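# Hang the lantern from the rail by its red wire

## Task

Use the red wire to suspend the lantern from the rail, so that it hangs freely and nothing of it rests on the table.

## Robot and tools

Robot: two arms, left_arm and right_arm, each ending in a two-finger gripper. Scene frame: origin at table-top height, halfway between the nominal arm bases; +z up, +x out over the table, left_arm on the +y side (image left/right need not match). Calibrated bases: left_arm at (+0.053, +0.456, 0) m, right_arm at (-0.065, -0.317, 0) m, both unrotated, so base axes run parallel to scene axes. Each arm reports its hand pose (end_effector_position in metres, end_effector_quat_wxyz) in its own base frame. Fixed cameras and the table use the scene frame. Reported hand poses may be off by a few centimetres, more at long reach.

Gripper geometry: fingers point along the gripper's +z and open and close along its y. The reported position is the spot between the pads when shut. Fingertips extend about 19 mm past it when closed and 6 mm when fully open. A block sticks out about 10 cm toward the gripper's +x.

execute_actions(actions, cameras): actions is a list of actions. Each action is a list of 1 to 15 rows, one row per 1/30 s step. If fewer than 15 rows are given, the last row repeats. Every row holds 18 numbers in [-1, 1], both arms always: left dx, dy, dz, rx, ry, rz, gripper position, force_limit, speed, then the same nine for the right arm. dx..rz are offsets, not poses. Every row of an action counts from the arm's Hand target as it stood when that action began, along that arm's base axes. The gripper turns about the Hand target's position. Scale: 1.0 = 0.6 m or 180 degrees. rx, ry, rz form one rotation vector. Sending the same offset again moves the arm further. Six zeros re-request the current Hand target. An empty actions list returns state and images. cameras: list of names, ["all"], or []; by default no images once actions run.

Gripper numbers are absolute settings. position: +1 fully open (85 mm), about -0.8 pads touch, -1 squeezes until blocked. force_limit and speed both start at +1. Finger speed is about 20 mm/s at -1, 85 at 0 and 150 at +1. A slow close at force_limit -1 gives roughly 30 N per pad on a 40 mm object, and +1 gives about 100 N. Closing fast from wide open gives far more. To leave a gripper unchanged, repeat its last three numbers; a 0 is a real command. A new force_limit or speed only takes effect with a position change of at least 0.01. To grip, send -1 and confirm object_status 2. Status codes: 0 moving, 1 blocked while opening, 2 blocked while closing, 3 at the requested opening or fully shut.

move(target, speed, blend, stop_force, zero, blocking, cameras): target is one 18-number row, laid out as above, or a list of up to 15 such rows. Every row is an offset from the Hand targets at the move's start, not from the previous row. The path runs straight, for at most 10 s. Give every row the same finger numbers. speed: m/s, 0.002 to 1, default 0.25; turn rate is capped at twice this in rad/s; one value, or one per target. blend: corner rounding in metres; default 0 stops at each target. stop_force: 12 to 80 N, one value for both arms. An arm halts when the push against its travel exceeds this value. It then keeps pressing, so use it only slowly. Do not rely on it while the gripper rotates. Leave it out when backing off a contact. zero (default true): re-zero the force reading before the move. blocking=false returns after about 0.5 s while the move continues; it cannot be combined with stop_force. The move line reports the outcome: done, off_target, moving, held or fault. It may add limits=paced (the pose was clipped) or limits=held (a check withheld steps).

wait(seconds 0 to 10) lets time pass while commands hold. stop() brakes a running move; the fingers keep going. zoom_image(camera, region [x0, y0, x1, y1] in pixels, each side at most 504) magnifies that camera's latest image. finished_scene(scene = current scene number) ends the scene irreversibly; the goal must then hold with no help from the robot.

Cameras, each 672x504: cam_high, cam_low, cam_pegs, cam_rail, cam_left_wrist, cam_right_wrist. Fixed cameras may have shifted slightly from their calibration. Wrist images can lag while the arm moves.

Result lines: Hand target is the last commanded pose after clipping, and it is the base for later offsets. The gripper often rests a little short of it; the next command, even zeros, pursues it again. Tool commands shows the current gripper settings. position_measured is in counts: 3 open, about 78 = 60 mm, 130 = 40 mm, 180 = 20 mm, 230 pads touching. Flange force is the external force in the gripper's x y z, including held weight. It is noisy and reads "no reading" near singular poses. Joint velocities may read "within noise". Action results also list positions at some steps.

Control limits: each step, the commanded pose is clipped to within 70 mm and 16 degrees of the measured pose. There are joint speed limits, and a clearance check holds back arm-to-arm approaches. Joint ranges (rad): waist ±3.491, shoulder ±3.140, elbow -1.187 to 4.328, forearm roll ±3.316, wrist pitch ±3.140, wrist roll ±3.927.

Faults: contact torque of 152 N m (waist, shoulder, elbow) or 38 N m (wrist joints), or 150 N net external force, stops that arm for 10 s. Overheating, from holding loads, stretching out or pushing at unreachable poses, stops it for 30 to 60 s; watch for MOTOR HOT. A blocked arm keeps pushing until commanded back past its gripper.

Avoid: dropping the lantern or letting it fall off the table; releasing parts that are still moving; hitting the rail, table or other arm; squeezing hard on parts that rest on something; swinging loads fast; pressing the arms or fingers against each other. Random brief pushes may disturb loose objects.

Each tool is called in YAML: its name, and indented under it one key for each argument.

## Session

execute_actions:
  actions: []

Scene clock: 0.00 s.
left_arm: end_effector_position=(+0.6483, -0.0536, +0.1413) position_measured=3 object_status=3 end_effector_quat_wxyz=(-0.053, -0.663, +0.746, +0.035) | right_arm: end_effector_position=(+0.6685, -0.0639, +0.1159) position_measured=3 object_status=3 end_effector_quat_wxyz=(-0.075, +0.385, +0.919, +0.045)
Joint positions: left_arm=[0.12 0.658 0.522 0.003 -1.562 1.334] | right_arm=[0.03 0.725 0.609 -0.144 -1.554 -0.813]
Joint velocities: within noise
Flange force (N): no reading
Hand target: left_arm +0.6483, -0.0536, +0.1413; -0.053, -0.663, +0.746, +0.035 | right_arm +0.6685, -0.0639, +0.1159; -0.075, +0.385, +0.919, +0.045
Tool commands: left_gripper/position=+1.0 left_gripper/force_limit=+1.0 left_gripper/speed=+1.0 right_gripper/position=+1.0 right_gripper/force_limit=+1.0 right_gripper/speed=+1.0

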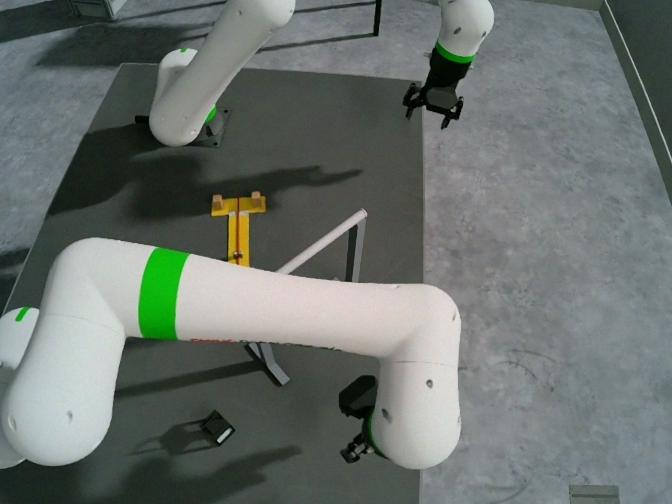

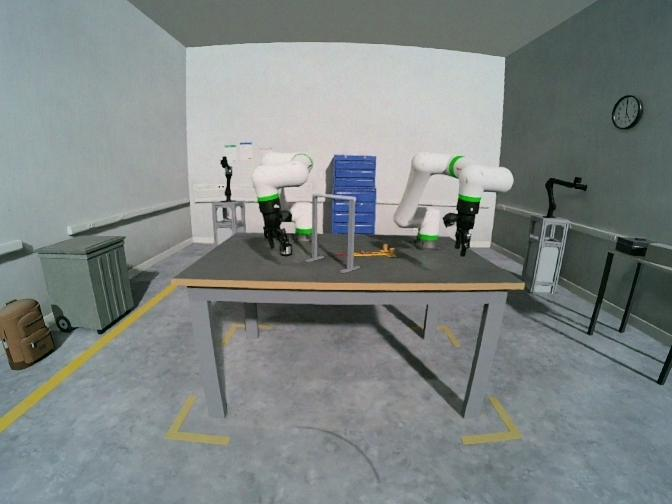

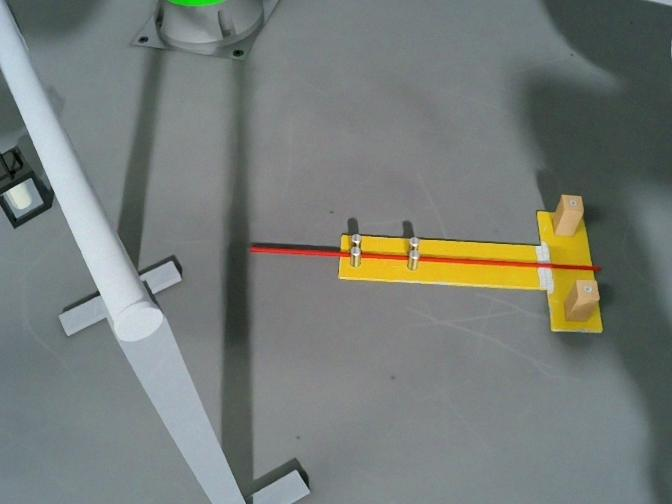

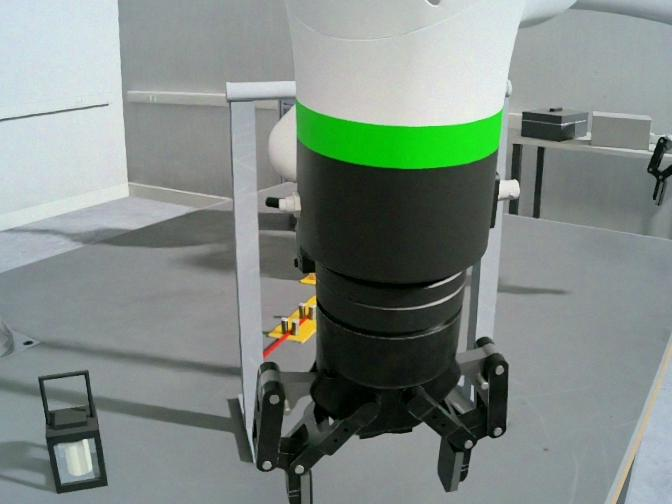

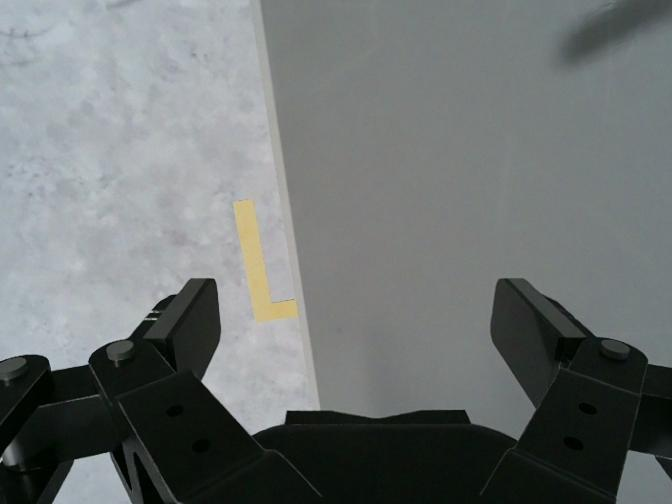

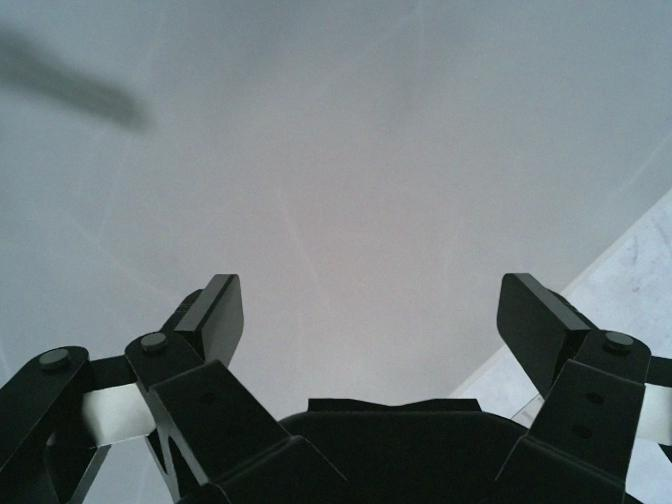

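zoom_image:
  camera: "cam_pegs"
  region: [240, 180, 450, 340]

zoom_image:
  camera: "cam_pegs"
  region: [430, 170, 640, 350]

zoom_image:
  camera: "cam_rail"
  region: [0, 340, 150, 504]

zoom_image:
  camera: "cam_rail"
  region: [200, 60, 560, 460]

zoom_image:
  camera: "cam_high"
  region: [150, 160, 400, 460]

Scaled by 2.400 from the camera's 672x504 image, which has a finer 960x720 frame.

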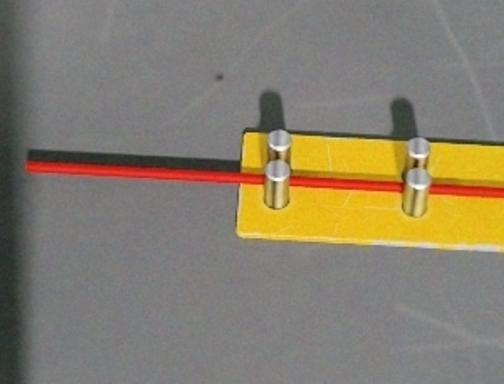

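Scaled by 2.400 from the camera's 672x504 image, which has a finer 960x720 frame.

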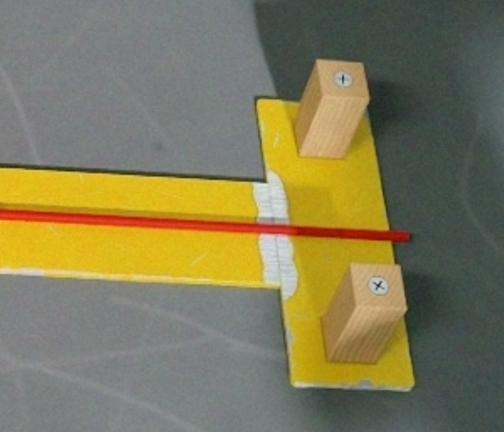

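Scaled by 3.073 from the camera's 672x504 image, which has a finer 960x720 frame.

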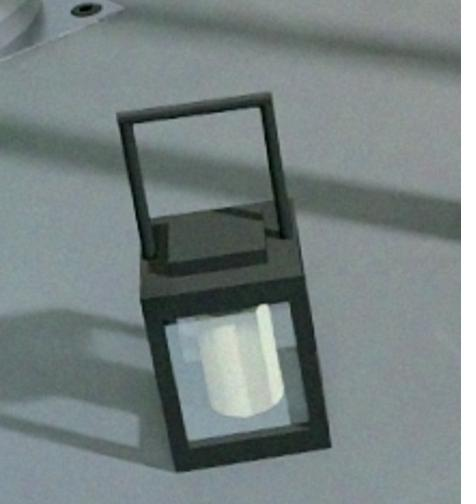

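Scaled by 1.260 from the camera's 672x504 image, which has a finer 960x720 frame.

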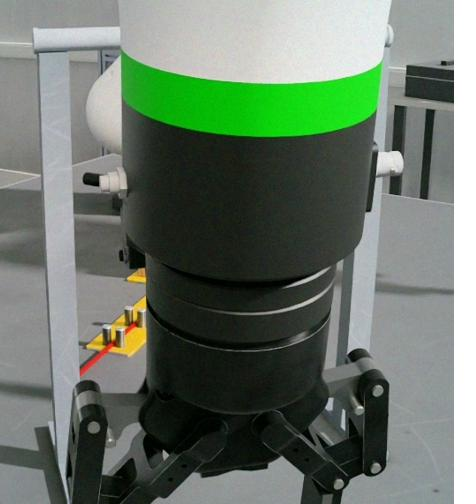

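Scaled by 1.680 from the camera's 672x504 image, which has a finer 960x720 frame.

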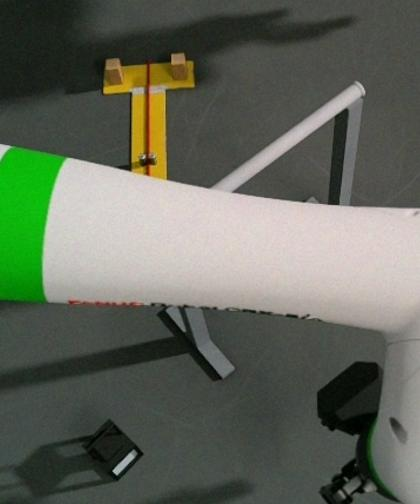

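move:
  target:
    - [0,0,0.264,0,0,0,1,1,1,0,0,0.557,0,0,0,1,1,1]
    - [-0.735,-0.504,0.25,0,0,-0.9,1,1,1,-0.489,-0.032,0.473,0,0,0.817,1,1,1]
  cameras: ["all"]

Scene clock: 15.17 s.
left_arm: end_effector_position=(+0.2073, -0.3560, +0.2913) position_measured=3 object_status=3 end_effector_quat_wxyz=(+0.026, +0.633, +0.772, +0.058) | right_arm: end_effector_position=(+0.3751, -0.0831, +0.3997) position_measured=3 object_status=3 end_effector_quat_wxyz=(+0.065, +0.772, -0.630, +0.059)
Joint positions: left_arm=[-0.821 -0.097 -0.042 -0.122 -1.589 -0.557] | right_arm=[0.273 -0.156 0.067 0.177 -1.828 1.543]
Flange force (N): left_arm=[5.5 -4.3 2.4] | right_arm=[-0.9 -7.3 -7.1]
Hand target: left_arm +0.2073, -0.3560, +0.2913; +0.026, +0.633, +0.772, +0.058 | right_arm +0.3751, -0.0831, +0.3997; +0.065, +0.772, -0.630, +0.059
Off the commanded pose: left_arm 0.000 m, 0 deg | right_arm 0.000 m, 0 deg.
elbow stopped short (right arm): the move would have taken joint 3 (elbow) straighter than the controller allows.
move: done
camera_calibration:
cam_left_wrist: T_world_to_cam=[[0.972383, 0.194163, 0.129504, -0.161074], [0.149455, -0.944215, 0.293463, -0.431102], [0.179259, -0.266004, -0.947158, 0.274251], [0, 0, 0, 1]] pos_world=[0.171893, -0.302826, 0.407131]
cam_right_wrist: T_world_to_cam=[[-0.981247, -0.192454, 0.0107588, 0.358305], [-0.186906, 0.963633, 0.190991, 0.0889163], [-0.0471247, 0.185399, -0.981533, 0.548338], [0, 0, 0, 1]] pos_world=[0.394045, -0.118387, 0.517375]

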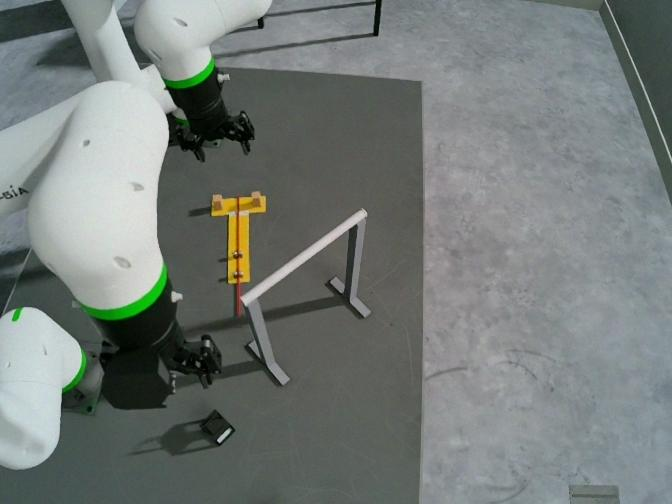

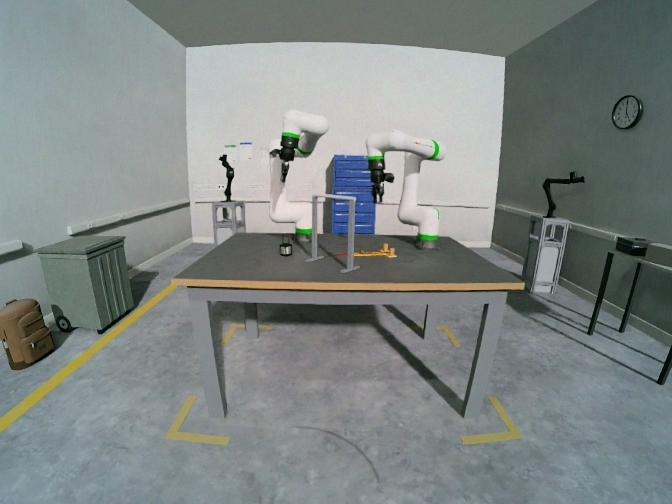

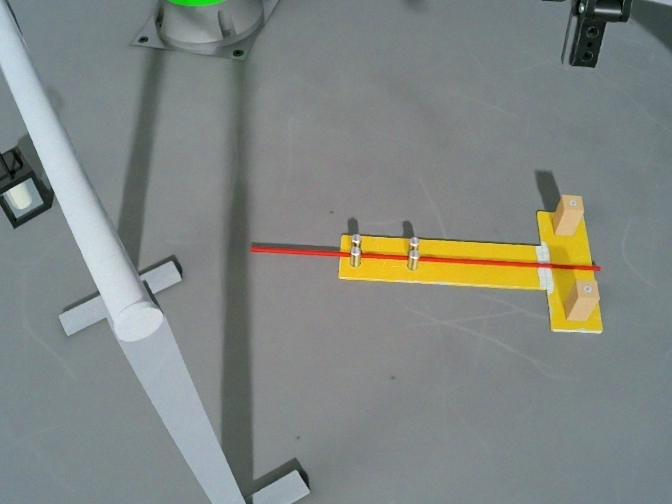

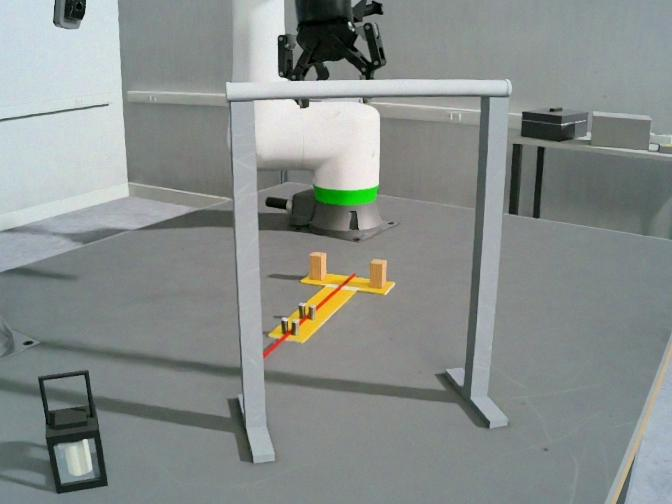

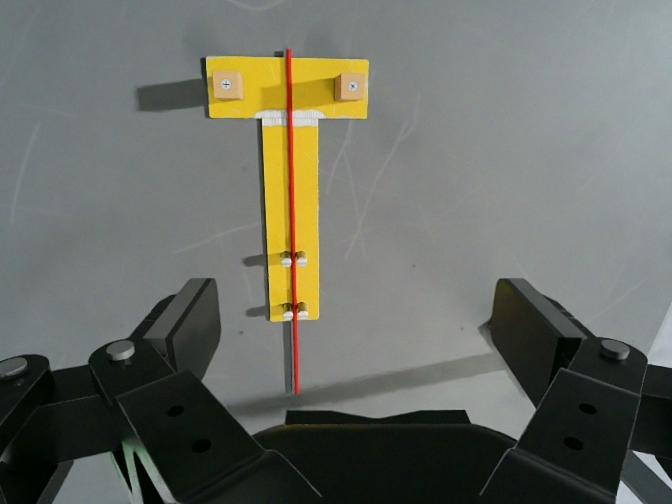

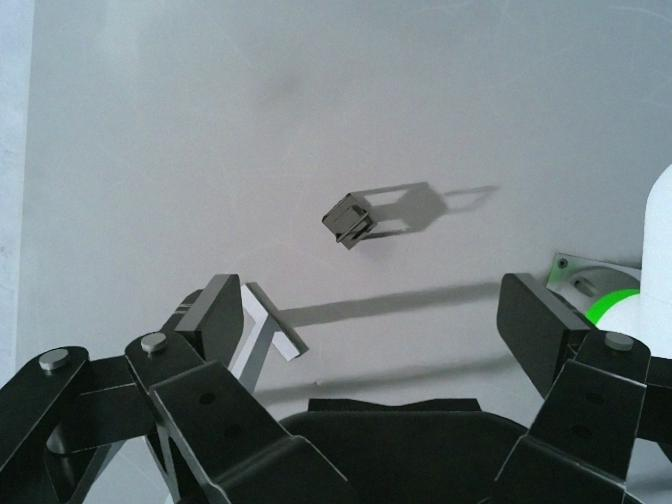

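zoom_image:
  camera: "cam_rail"
  region: [220, 230, 430, 380]

zoom_image:
  camera: "cam_left_wrist"
  region: [180, 30, 400, 410]

zoom_image:
  camera: "cam_rail"
  region: [20, 350, 140, 500]

Scaled by 2.400 from the camera's 672x504 image, which has a finer 960x720 frame.

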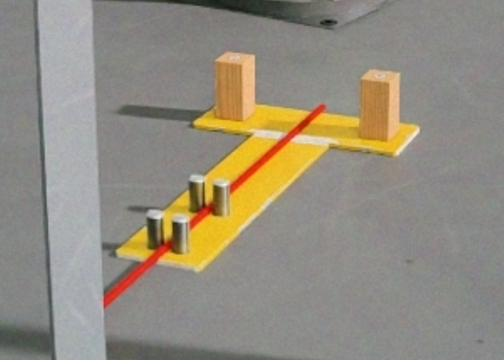

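Scaled by 1.326 from the camera's 672x504 image, which has a finer 960x720 frame.

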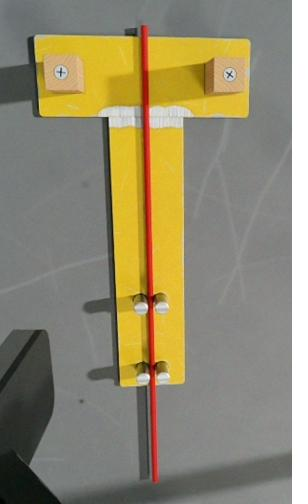

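Scaled by 3.360 from the camera's 672x504 image, which has a finer 960x720 frame.

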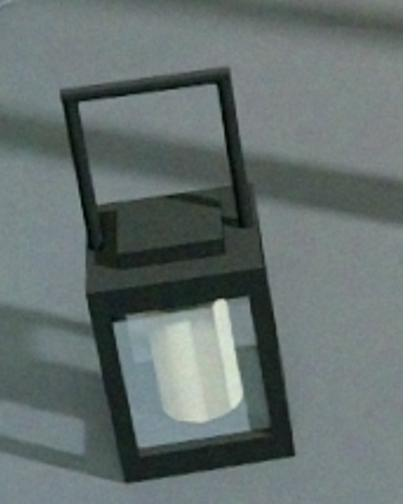

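move:
  target: [-0.0333,0.0567,-0.3,-0.0182,0.0364,0,-0.2,1,1,0,0,0,0,0,0,1,1,1]
  cameras: ["cam_pegs","cam_left_wrist","cam_rail"]

Scene clock: 18.83 s.
left_arm: end_effector_position=(+0.1873, -0.3220, +0.1113) position_measured=154 object_status=3 end_effector_quat_wxyz=(+0.000, +0.634, +0.773, +0.000) | right_arm: end_effector_position=(+0.3751, -0.0831, +0.3997) position_measured=3 object_status=3 end_effector_quat_wxyz=(+0.065, +0.772, -0.630, +0.059)
Joint positions: left_arm=[-0.687 -0.114 -0.517 0.001 -1.167 -0.686] | right_arm=[0.273 -0.156 0.067 0.177 -1.828 1.543]
Flange force (N): left_arm=[3.1 -3.7 -1.0] | right_arm=[-2.2 -7.6 -8.2]
Hand target: left_arm +0.1873, -0.3220, +0.1113; +0.000, +0.634, +0.773, +0.000 | right_arm +0.3751, -0.0831, +0.3997; +0.065, +0.772, -0.630, +0.059
Off the commanded pose: left_arm 0.000 m, 0 deg | right_arm 0.000 m, 0 deg.
move: done
camera_calibration:
cam_left_wrist: T_world_to_cam=[[0.980213, 0.197842, 0.00641603, -0.11154], [0.184849, -0.926469, 0.327851, -0.347975], [0.070807, -0.320178, -0.944708, 0.119034], [0, 0, 0, 1]] pos_world=[0.165228, -0.262209, 0.227252]
Images, in order (width x height): cam_pegs 672x504, cam_rail 672x504, cam_left_wrist 672x504.

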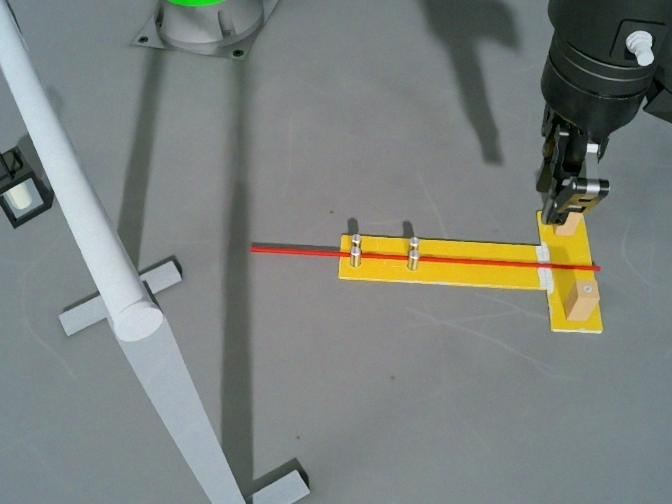

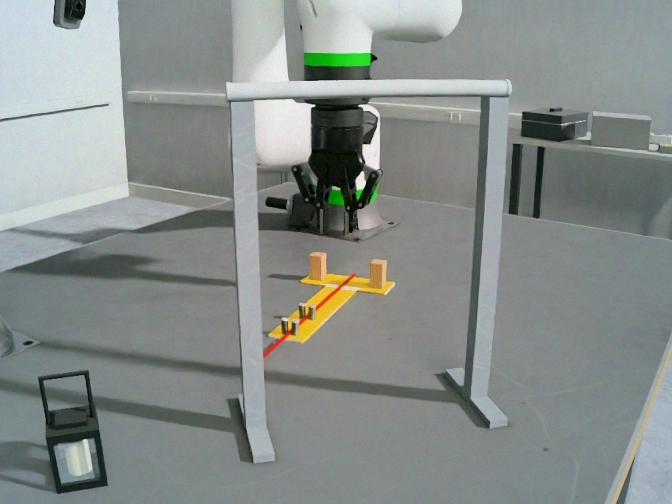

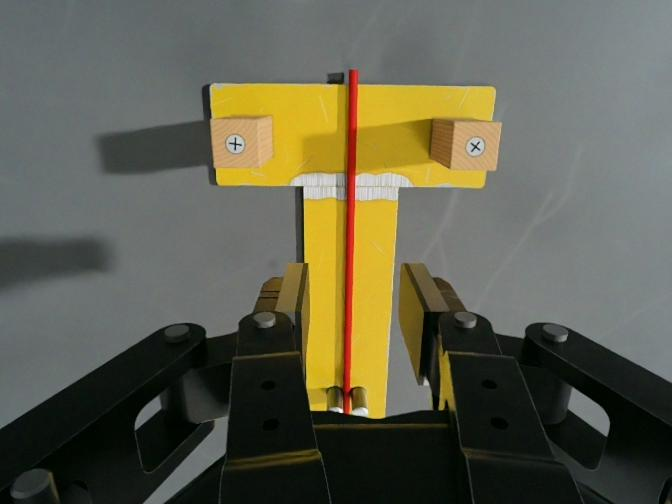

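move:
  target:
    - [0.0,0,-0.11,0,0,0,-0.2,1,1,0,0,0,0,0,0,1,1,1]
    - [0.0,0,-0.147,0,0,0,-0.2,1,1,0,0,0,0,0,0,1,1,1]
  speed: [0.1,0.015]
  stop_force: 12
  cameras: ["cam_pegs","cam_left_wrist","cam_rail"]

zoom_image:
  camera: "cam_pegs"
  region: [400, 130, 672, 334]

zoom_image:
  camera: "cam_rail"
  region: [240, 180, 440, 330]

Scene clock: 23.33 s.
left_arm: end_effector_position=(+0.1873, -0.3220, +0.0231) position_measured=154 object_status=3 end_effector_quat_wxyz=(+0.000, +0.634, +0.773, +0.000) | right_arm: end_effector_position=(+0.3751, -0.0831, +0.3997) position_measured=3 object_status=3 end_effector_quat_wxyz=(+0.065, +0.772, -0.630, +0.059)
Joint positions: left_arm=[-0.687 0.015 -0.633 0.001 -0.922 -0.687] | right_arm=[0.273 -0.156 0.067 0.177 -1.828 1.543]
Flange force (N): left_arm=[5.0 -5.0 -2.8] | right_arm=[-0.6 -8.8 -8.4]
Hand target: left_arm +0.1873, -0.3220, +0.0231; +0.000, +0.634, +0.773, +0.000 | right_arm +0.3751, -0.0831, +0.3997; +0.065, +0.772, -0.630, +0.059
Off the commanded pose: left_arm 0.000 m, 0 deg | right_arm 0.000 m, 0 deg.
move: done
camera_calibration:
cam_left_wrist: T_world_to_cam=[[0.980195, 0.197933, 0.00638278, -0.110942], [0.184946, -0.926449, 0.327852, -0.319037], [0.0708062, -0.320178, -0.944708, 0.035616], [0, 0, 0, 1]] pos_world=[0.165228, -0.262209, 0.138952]
Images, in order (width x height): cam_pegs 672x504, cam_rail 672x504, cam_left_wrist 672x504.

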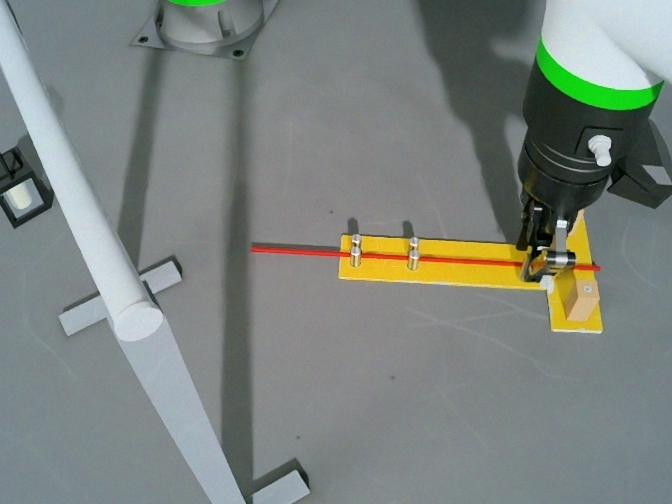

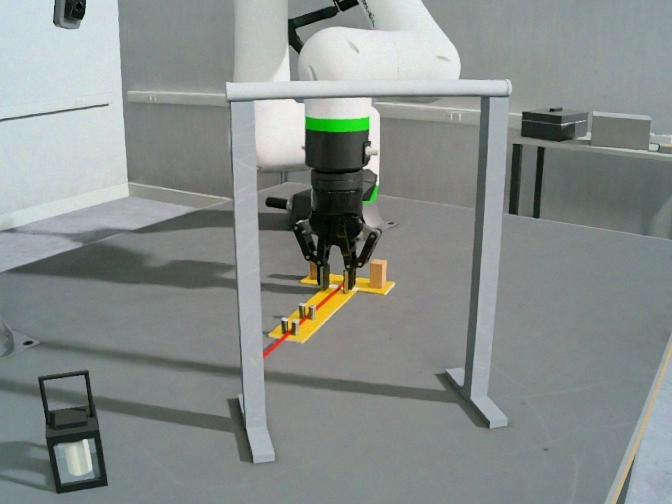

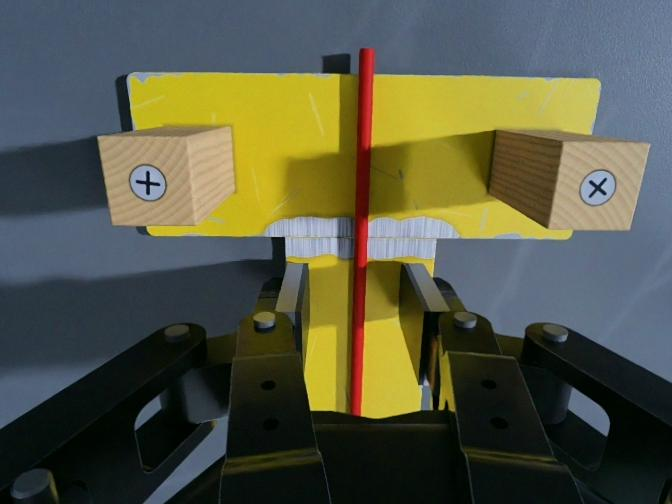

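Scaled by 1.853 from the camera's 672x504 image, which has a finer 960x720 frame.

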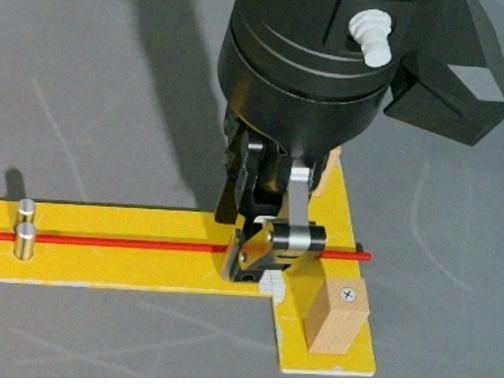

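Scaled by 2.520 from the camera's 672x504 image, which has a finer 960x720 frame.

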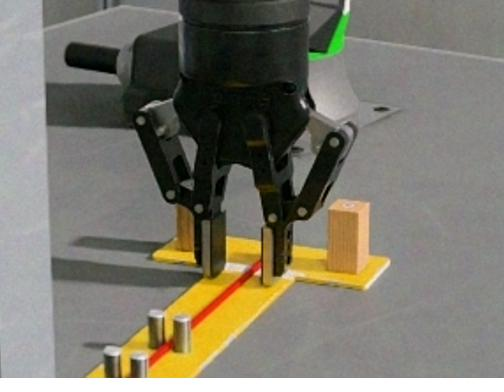

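move:
  target:
    - [0.0035,0,0,0,0,0,-0.2,1,1,0,0,0,0,0,0,1,1,1]
    - [0.0035,0,0,0,0,0,-1,-0.5,-1,0,0,0,0,0,0,1,1,1]
  cameras: ["cam_left_wrist","cam_pegs"]

Scene clock: 26.30 s.
left_arm: end_effector_position=(+0.1894, -0.3220, +0.0231) position_measured=223 object_status=0 end_effector_quat_wxyz=(+0.000, +0.634, +0.773, +0.000) | right_arm: end_effector_position=(+0.3751, -0.0831, +0.3997) position_measured=3 object_status=3 end_effector_quat_wxyz=(+0.065, +0.772, -0.630, +0.059)
Joint positions: left_arm=[-0.683 0.017 -0.631 0.001 -0.922 -0.691] | right_arm=[0.273 -0.156 0.067 0.177 -1.828 1.543]
Flange force (N): left_arm=[4.9 -4.6 -4.3] | right_arm=[-1.6 -7.6 -7.7]
Hand target: left_arm +0.1894, -0.3220, +0.0231; +0.000, +0.634, +0.773, +0.000 | right_arm +0.3751, -0.0831, +0.3997; +0.065, +0.772, -0.630, +0.059
Off the commanded pose: left_arm 0.000 m, 0 deg | right_arm 0.000 m, 0 deg.
move: done
camera_calibration:
cam_left_wrist: T_world_to_cam=[[0.980213, 0.197843, 0.00641576, -0.113032], [0.18485, -0.926469, 0.327851, -0.319414], [0.070807, -0.320178, -0.944708, 0.0354673], [0, 0, 0, 1]] pos_world=[0.167328, -0.262209, 0.138952]
Images, in order (width x height): cam_pegs 672x504, cam_left_wrist 672x504.

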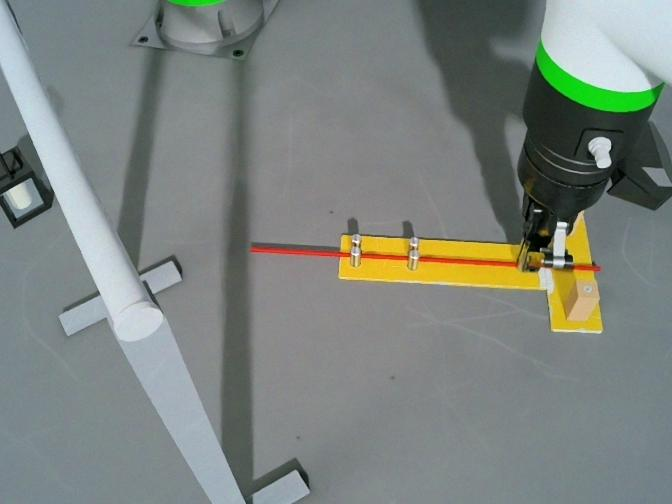

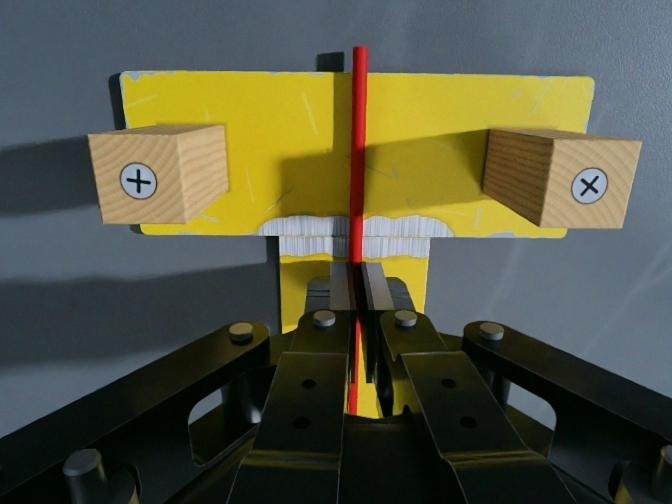

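move:
  target: [0.0182,-0.0948,0,0,0,0,-1,-0.5,-1,0,0,0,0,0,0,1,1,1]
  speed: 0.05
  stop_force: 30
  cameras: ["cam_left_wrist","cam_pegs"]

zoom_image:
  camera: "cam_pegs"
  region: [140, 200, 380, 380]

Scene clock: 29.23 s.
left_arm: end_effector_position=(+0.2003, -0.3789, +0.0231) position_measured=223 object_status=2 end_effector_quat_wxyz=(+0.000, +0.634, +0.773, +0.000) | right_arm: end_effector_position=(+0.3751, -0.0831, +0.3997) position_measured=3 object_status=3 end_effector_quat_wxyz=(+0.065, +0.772, -0.630, +0.059)
Joint positions: left_arm=[-0.776 0.151 -0.483 0.001 -0.936 -0.598] | right_arm=[0.273 -0.156 0.067 0.177 -1.828 1.543]
Flange force (N): left_arm=[12.3 -5.1 -14.3] | right_arm=[-0.6 -7.9 -7.6]
Hand target: left_arm +0.2003, -0.3789, +0.0231; +0.000, +0.634, +0.773, +0.000 | right_arm +0.3751, -0.0831, +0.3997; +0.065, +0.772, -0.630, +0.059
Off the commanded pose: left_arm 0.000 m, 0 deg | right_arm 0.000 m, 0 deg.
move: done
camera_calibration:
cam_left_wrist: T_world_to_cam=[[0.980213, 0.197842, 0.00641603, -0.112459], [0.184849, -0.926469, 0.327851, -0.374145], [0.070807, -0.320178, -0.944708, 0.0164774], [0, 0, 0, 1]] pos_world=[0.178228, -0.319109, 0.138952]
Images, in order (width x height): cam_pegs 672x504, cam_left_wrist 672x504.

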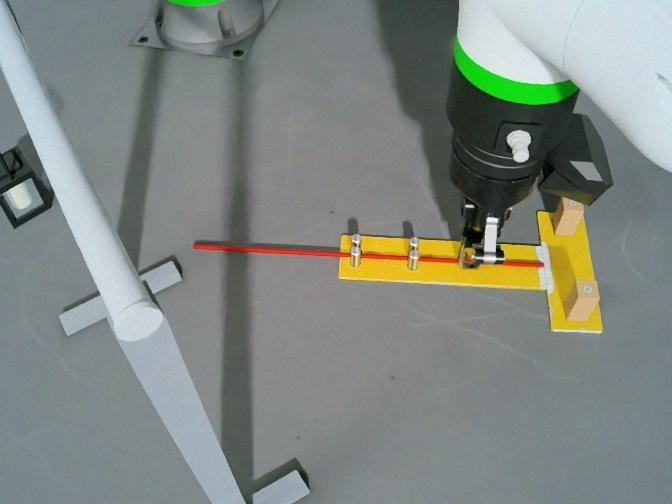

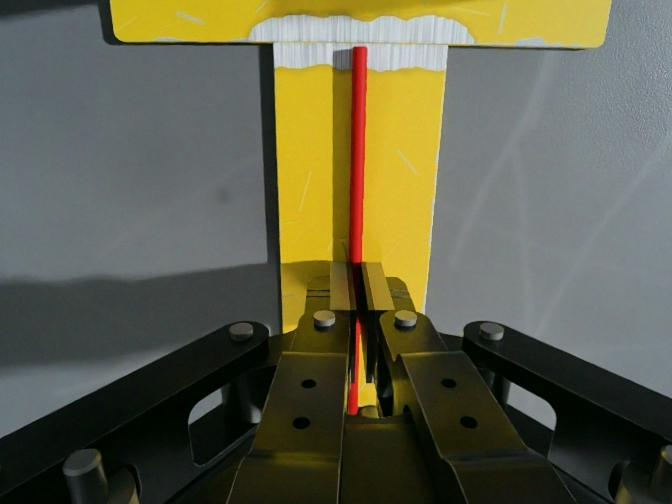

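Scaled by 2.100 from the camera's 672x504 image, which has a finer 960x720 frame.

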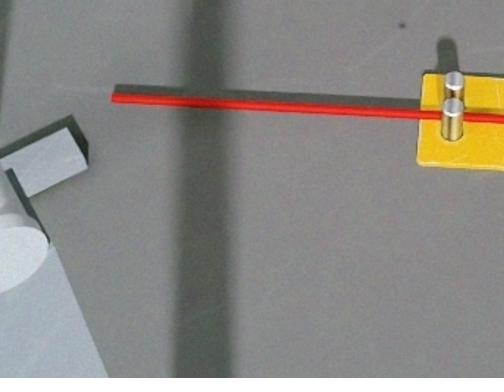

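zoom_image:
  camera: "cam_pegs"
  region: [390, 190, 570, 310]

zoom_image:
  camera: "cam_left_wrist"
  region: [270, 230, 450, 430]

Scaled by 2.800 from the camera's 672x504 image, which has a finer 960x720 frame.

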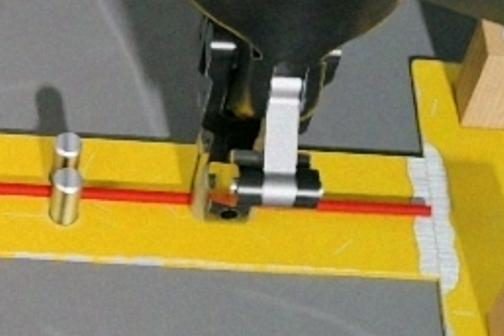

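Scaled by 2.520 from the camera's 672x504 image, which has a finer 960x720 frame.

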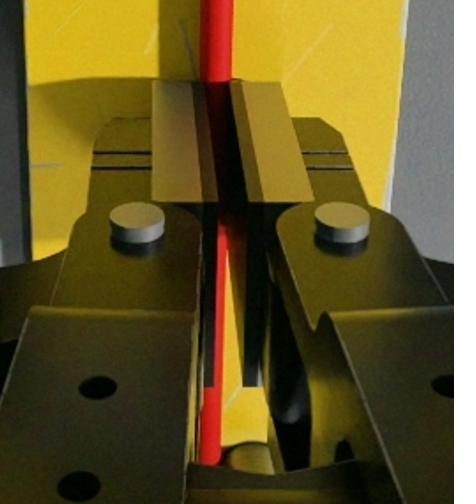

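move:
  target:
    - [0.0316,0,0,0,0,-0.125,-1,-0.5,-1,0,0,0,0,0,0,1,1,1]
    - [0.0593,-0.012,0,0,0,-0.25,-1,-0.5,-1,0,0,0,0,0,0,1,1,1]
  speed: 0.05
  blend: 0.005
  cameras: ["cam_left_wrist","cam_pegs"]

Scene clock: 40.83 s.
left_arm: end_effector_position=(+0.2359, -0.3861, +0.0230) position_measured=223 object_status=2 end_effector_quat_wxyz=(+0.000, +0.882, +0.472, +0.000) | right_arm: end_effector_position=(+0.3751, -0.0831, +0.3997) position_measured=3 object_status=3 end_effector_quat_wxyz=(+0.065, +0.772, -0.630, +0.059)
Joint positions: left_arm=[-0.73 0.207 -0.417 0.001 -0.948 -1.429] | right_arm=[0.273 -0.156 0.067 0.177 -1.828 1.543]
Flange force (N): left_arm=[-0.7 -12.8 -8.6] | right_arm=[-1.7 -8.2 -8.7]
Hand target: left_arm +0.2359, -0.3861, +0.0231; +0.000, +0.882, +0.472, +0.000 | right_arm +0.3751, -0.0831, +0.3997; +0.065, +0.772, -0.630, +0.059
Off the commanded pose: left_arm 0.000 m, 0 deg | right_arm 0.000 m, 0 deg.
move: done
camera_calibration:
cam_left_wrist: T_world_to_cam=[[0.8331, -0.553085, 0.00644461, -0.401164], [-0.524293, -0.785911, 0.327811, -0.165859], [-0.176243, -0.276478, -0.944721, 0.0867936], [0, 0, 0, 1]] pos_world=[0.262547, -0.328232, 0.138952]
Images, in order (width x height): cam_pegs 672x504, cam_left_wrist 672x504.

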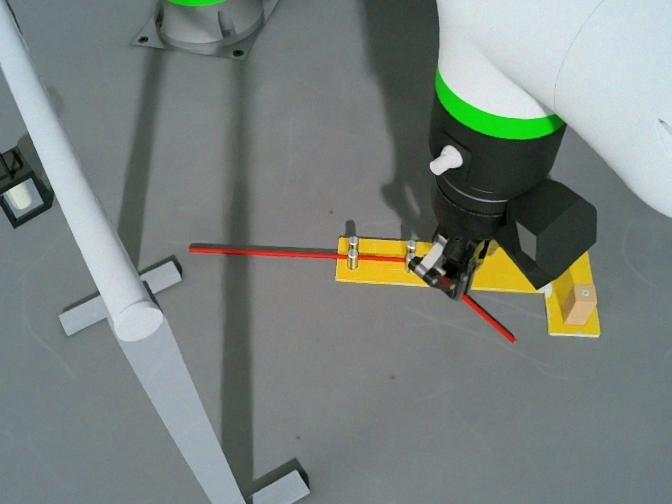

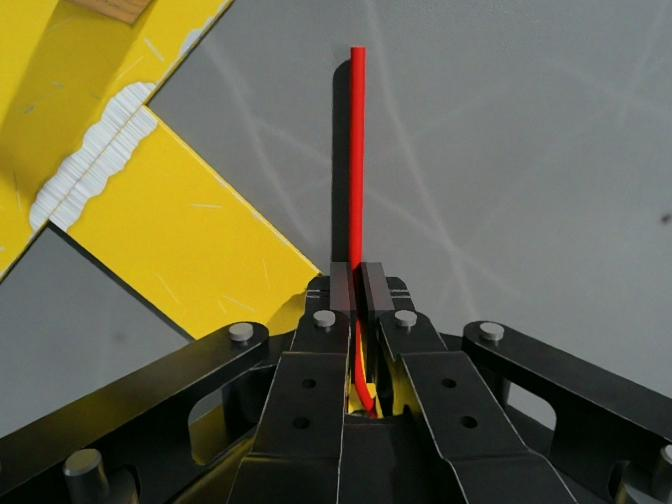

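move:
  target:
    - [0.0199,-0.02,0,0,0,-0.125,-1,-0.5,-1,0,0,0,0,0,0,1,1,1]
    - [0.03,-0.0447,0,0,0,-0.25,-1,-0.5,-1,0,0,0,0,0,0,1,1,1]
    - [0.0299,-0.0698,0,0,0,-0.375,-1,-0.5,-1,0,0,0,0,0,0,1,1,1]
  speed: 0.05
  blend: 0.005
  cameras: ["cam_left_wrist","cam_pegs"]

Scene clock: 51.90 s.
left_arm: end_effector_position=(+0.2539, -0.4210, +0.0230) position_measured=223 object_status=2 end_effector_quat_wxyz=(+0.000, +1.000, -0.008, +0.000) | right_arm: end_effector_position=(+0.3751, -0.0831, +0.3997) position_measured=3 object_status=3 end_effector_quat_wxyz=(+0.065, +0.772, -0.630, +0.059)
Joint positions: left_arm=[-0.76 0.294 -0.304 0 -0.974 -2.396] | right_arm=[0.273 -0.156 0.067 0.177 -1.828 1.543]
Flange force (N): left_arm=[-5.2 -5.9 -4.8] | right_arm=[-0.4 -8.4 -7.9]
Hand target: left_arm +0.2538, -0.4211, +0.0231; +0.000, +1.000, -0.008, +0.000 (not the last commanded pose) | right_arm +0.3751, -0.0831, +0.3997; +0.065, +0.772, -0.630, +0.059
Off the commanded pose: left_arm 0.007 m, 10 deg | right_arm 0.000 m, 0 deg.
move: off_target (left_arm; path cut at 10 s); path passed 2 of 3 targets
camera_calibration:
cam_left_wrist: T_world_to_cam=[[-0.0133879, -0.99989, 0.00634474, -0.408704], [-0.94464, 0.014728, 0.327777, 0.25991], [-0.327834, -0.00160525, -0.944734, 0.234512], [0, 0, 0, 1]] pos_world=[0.316931, -0.41211, 0.138952]
Images, in order (width x height): cam_pegs 672x504, cam_left_wrist 672x504.

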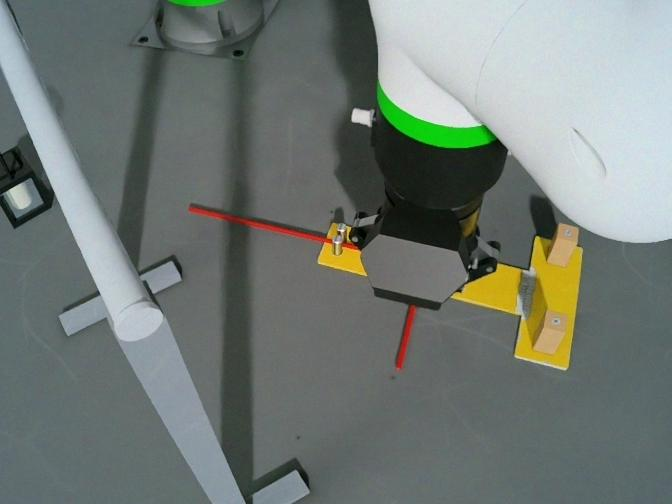

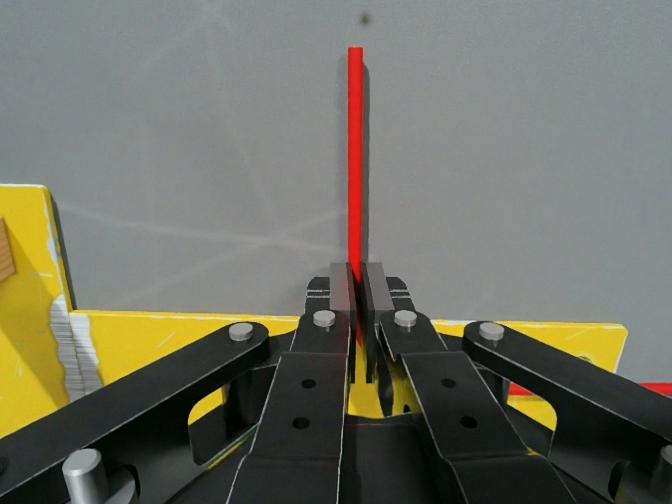

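move:
  target:
    - [0,0,0,0,0,0,-1,-0.5,-1,-0.0693,0.4468,-0.2,0.056,-0.003,-0.0665,-0.2,1,1]
    - [0,0,0,0,0,0,-1,-0.5,-1,-0.0693,0.4468,-0.45,0.056,-0.003,-0.0665,-0.2,1,1]
  cameras: ["cam_right_wrist","cam_pegs"]

Scene clock: 57.23 s.
left_arm: end_effector_position=(+0.2538, -0.4211, +0.0231) position_measured=223 object_status=2 end_effector_quat_wxyz=(+0.000, +1.000, -0.008, +0.000) | right_arm: end_effector_position=(+0.3334, +0.1851, +0.1297) position_measured=154 object_status=3 end_effector_quat_wxyz=(-0.001, +0.705, -0.709, +0.000)
Joint positions: left_arm=[-0.76 0.294 -0.304 0 -0.974 -2.397] | right_arm=[0.854 -0.109 -0.467 0 -1.212 0.71]
Flange force (N): left_arm=[-6.6 -6.1 -5.5] | right_arm=[-6.7 -3.3 -1.9]
Hand target: left_arm +0.2538, -0.4211, +0.0231; +0.000, +1.000, -0.008, +0.000 | right_arm +0.3335, +0.1850, +0.1297; -0.001, +0.705, -0.710, +0.000
Off the commanded pose: left_arm 0.000 m, 0 deg | right_arm 0.000 m, 0 deg.
move: done
camera_calibration:
cam_right_wrist: T_world_to_cam=[[-0.999776, 0.0156508, -0.0142521, 0.342836], [0.00951083, 0.933639, 0.35809, -0.207286], [0.0189107, 0.357875, -0.933578, 0.171572], [0, 0, 0, 1]] pos_world=[0.341486, 0.126763, 0.239289]
Images, in order (width x height): cam_pegs 672x504, cam_right_wrist 672x504.

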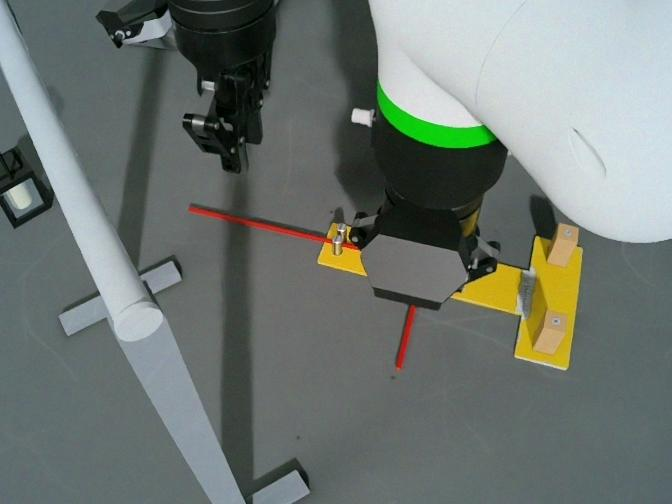

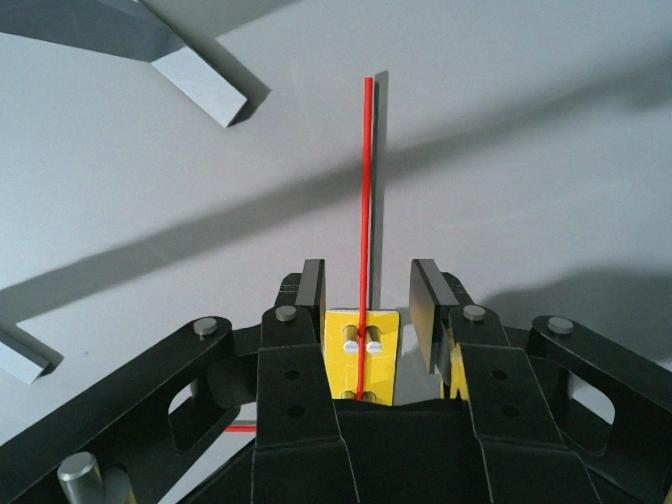

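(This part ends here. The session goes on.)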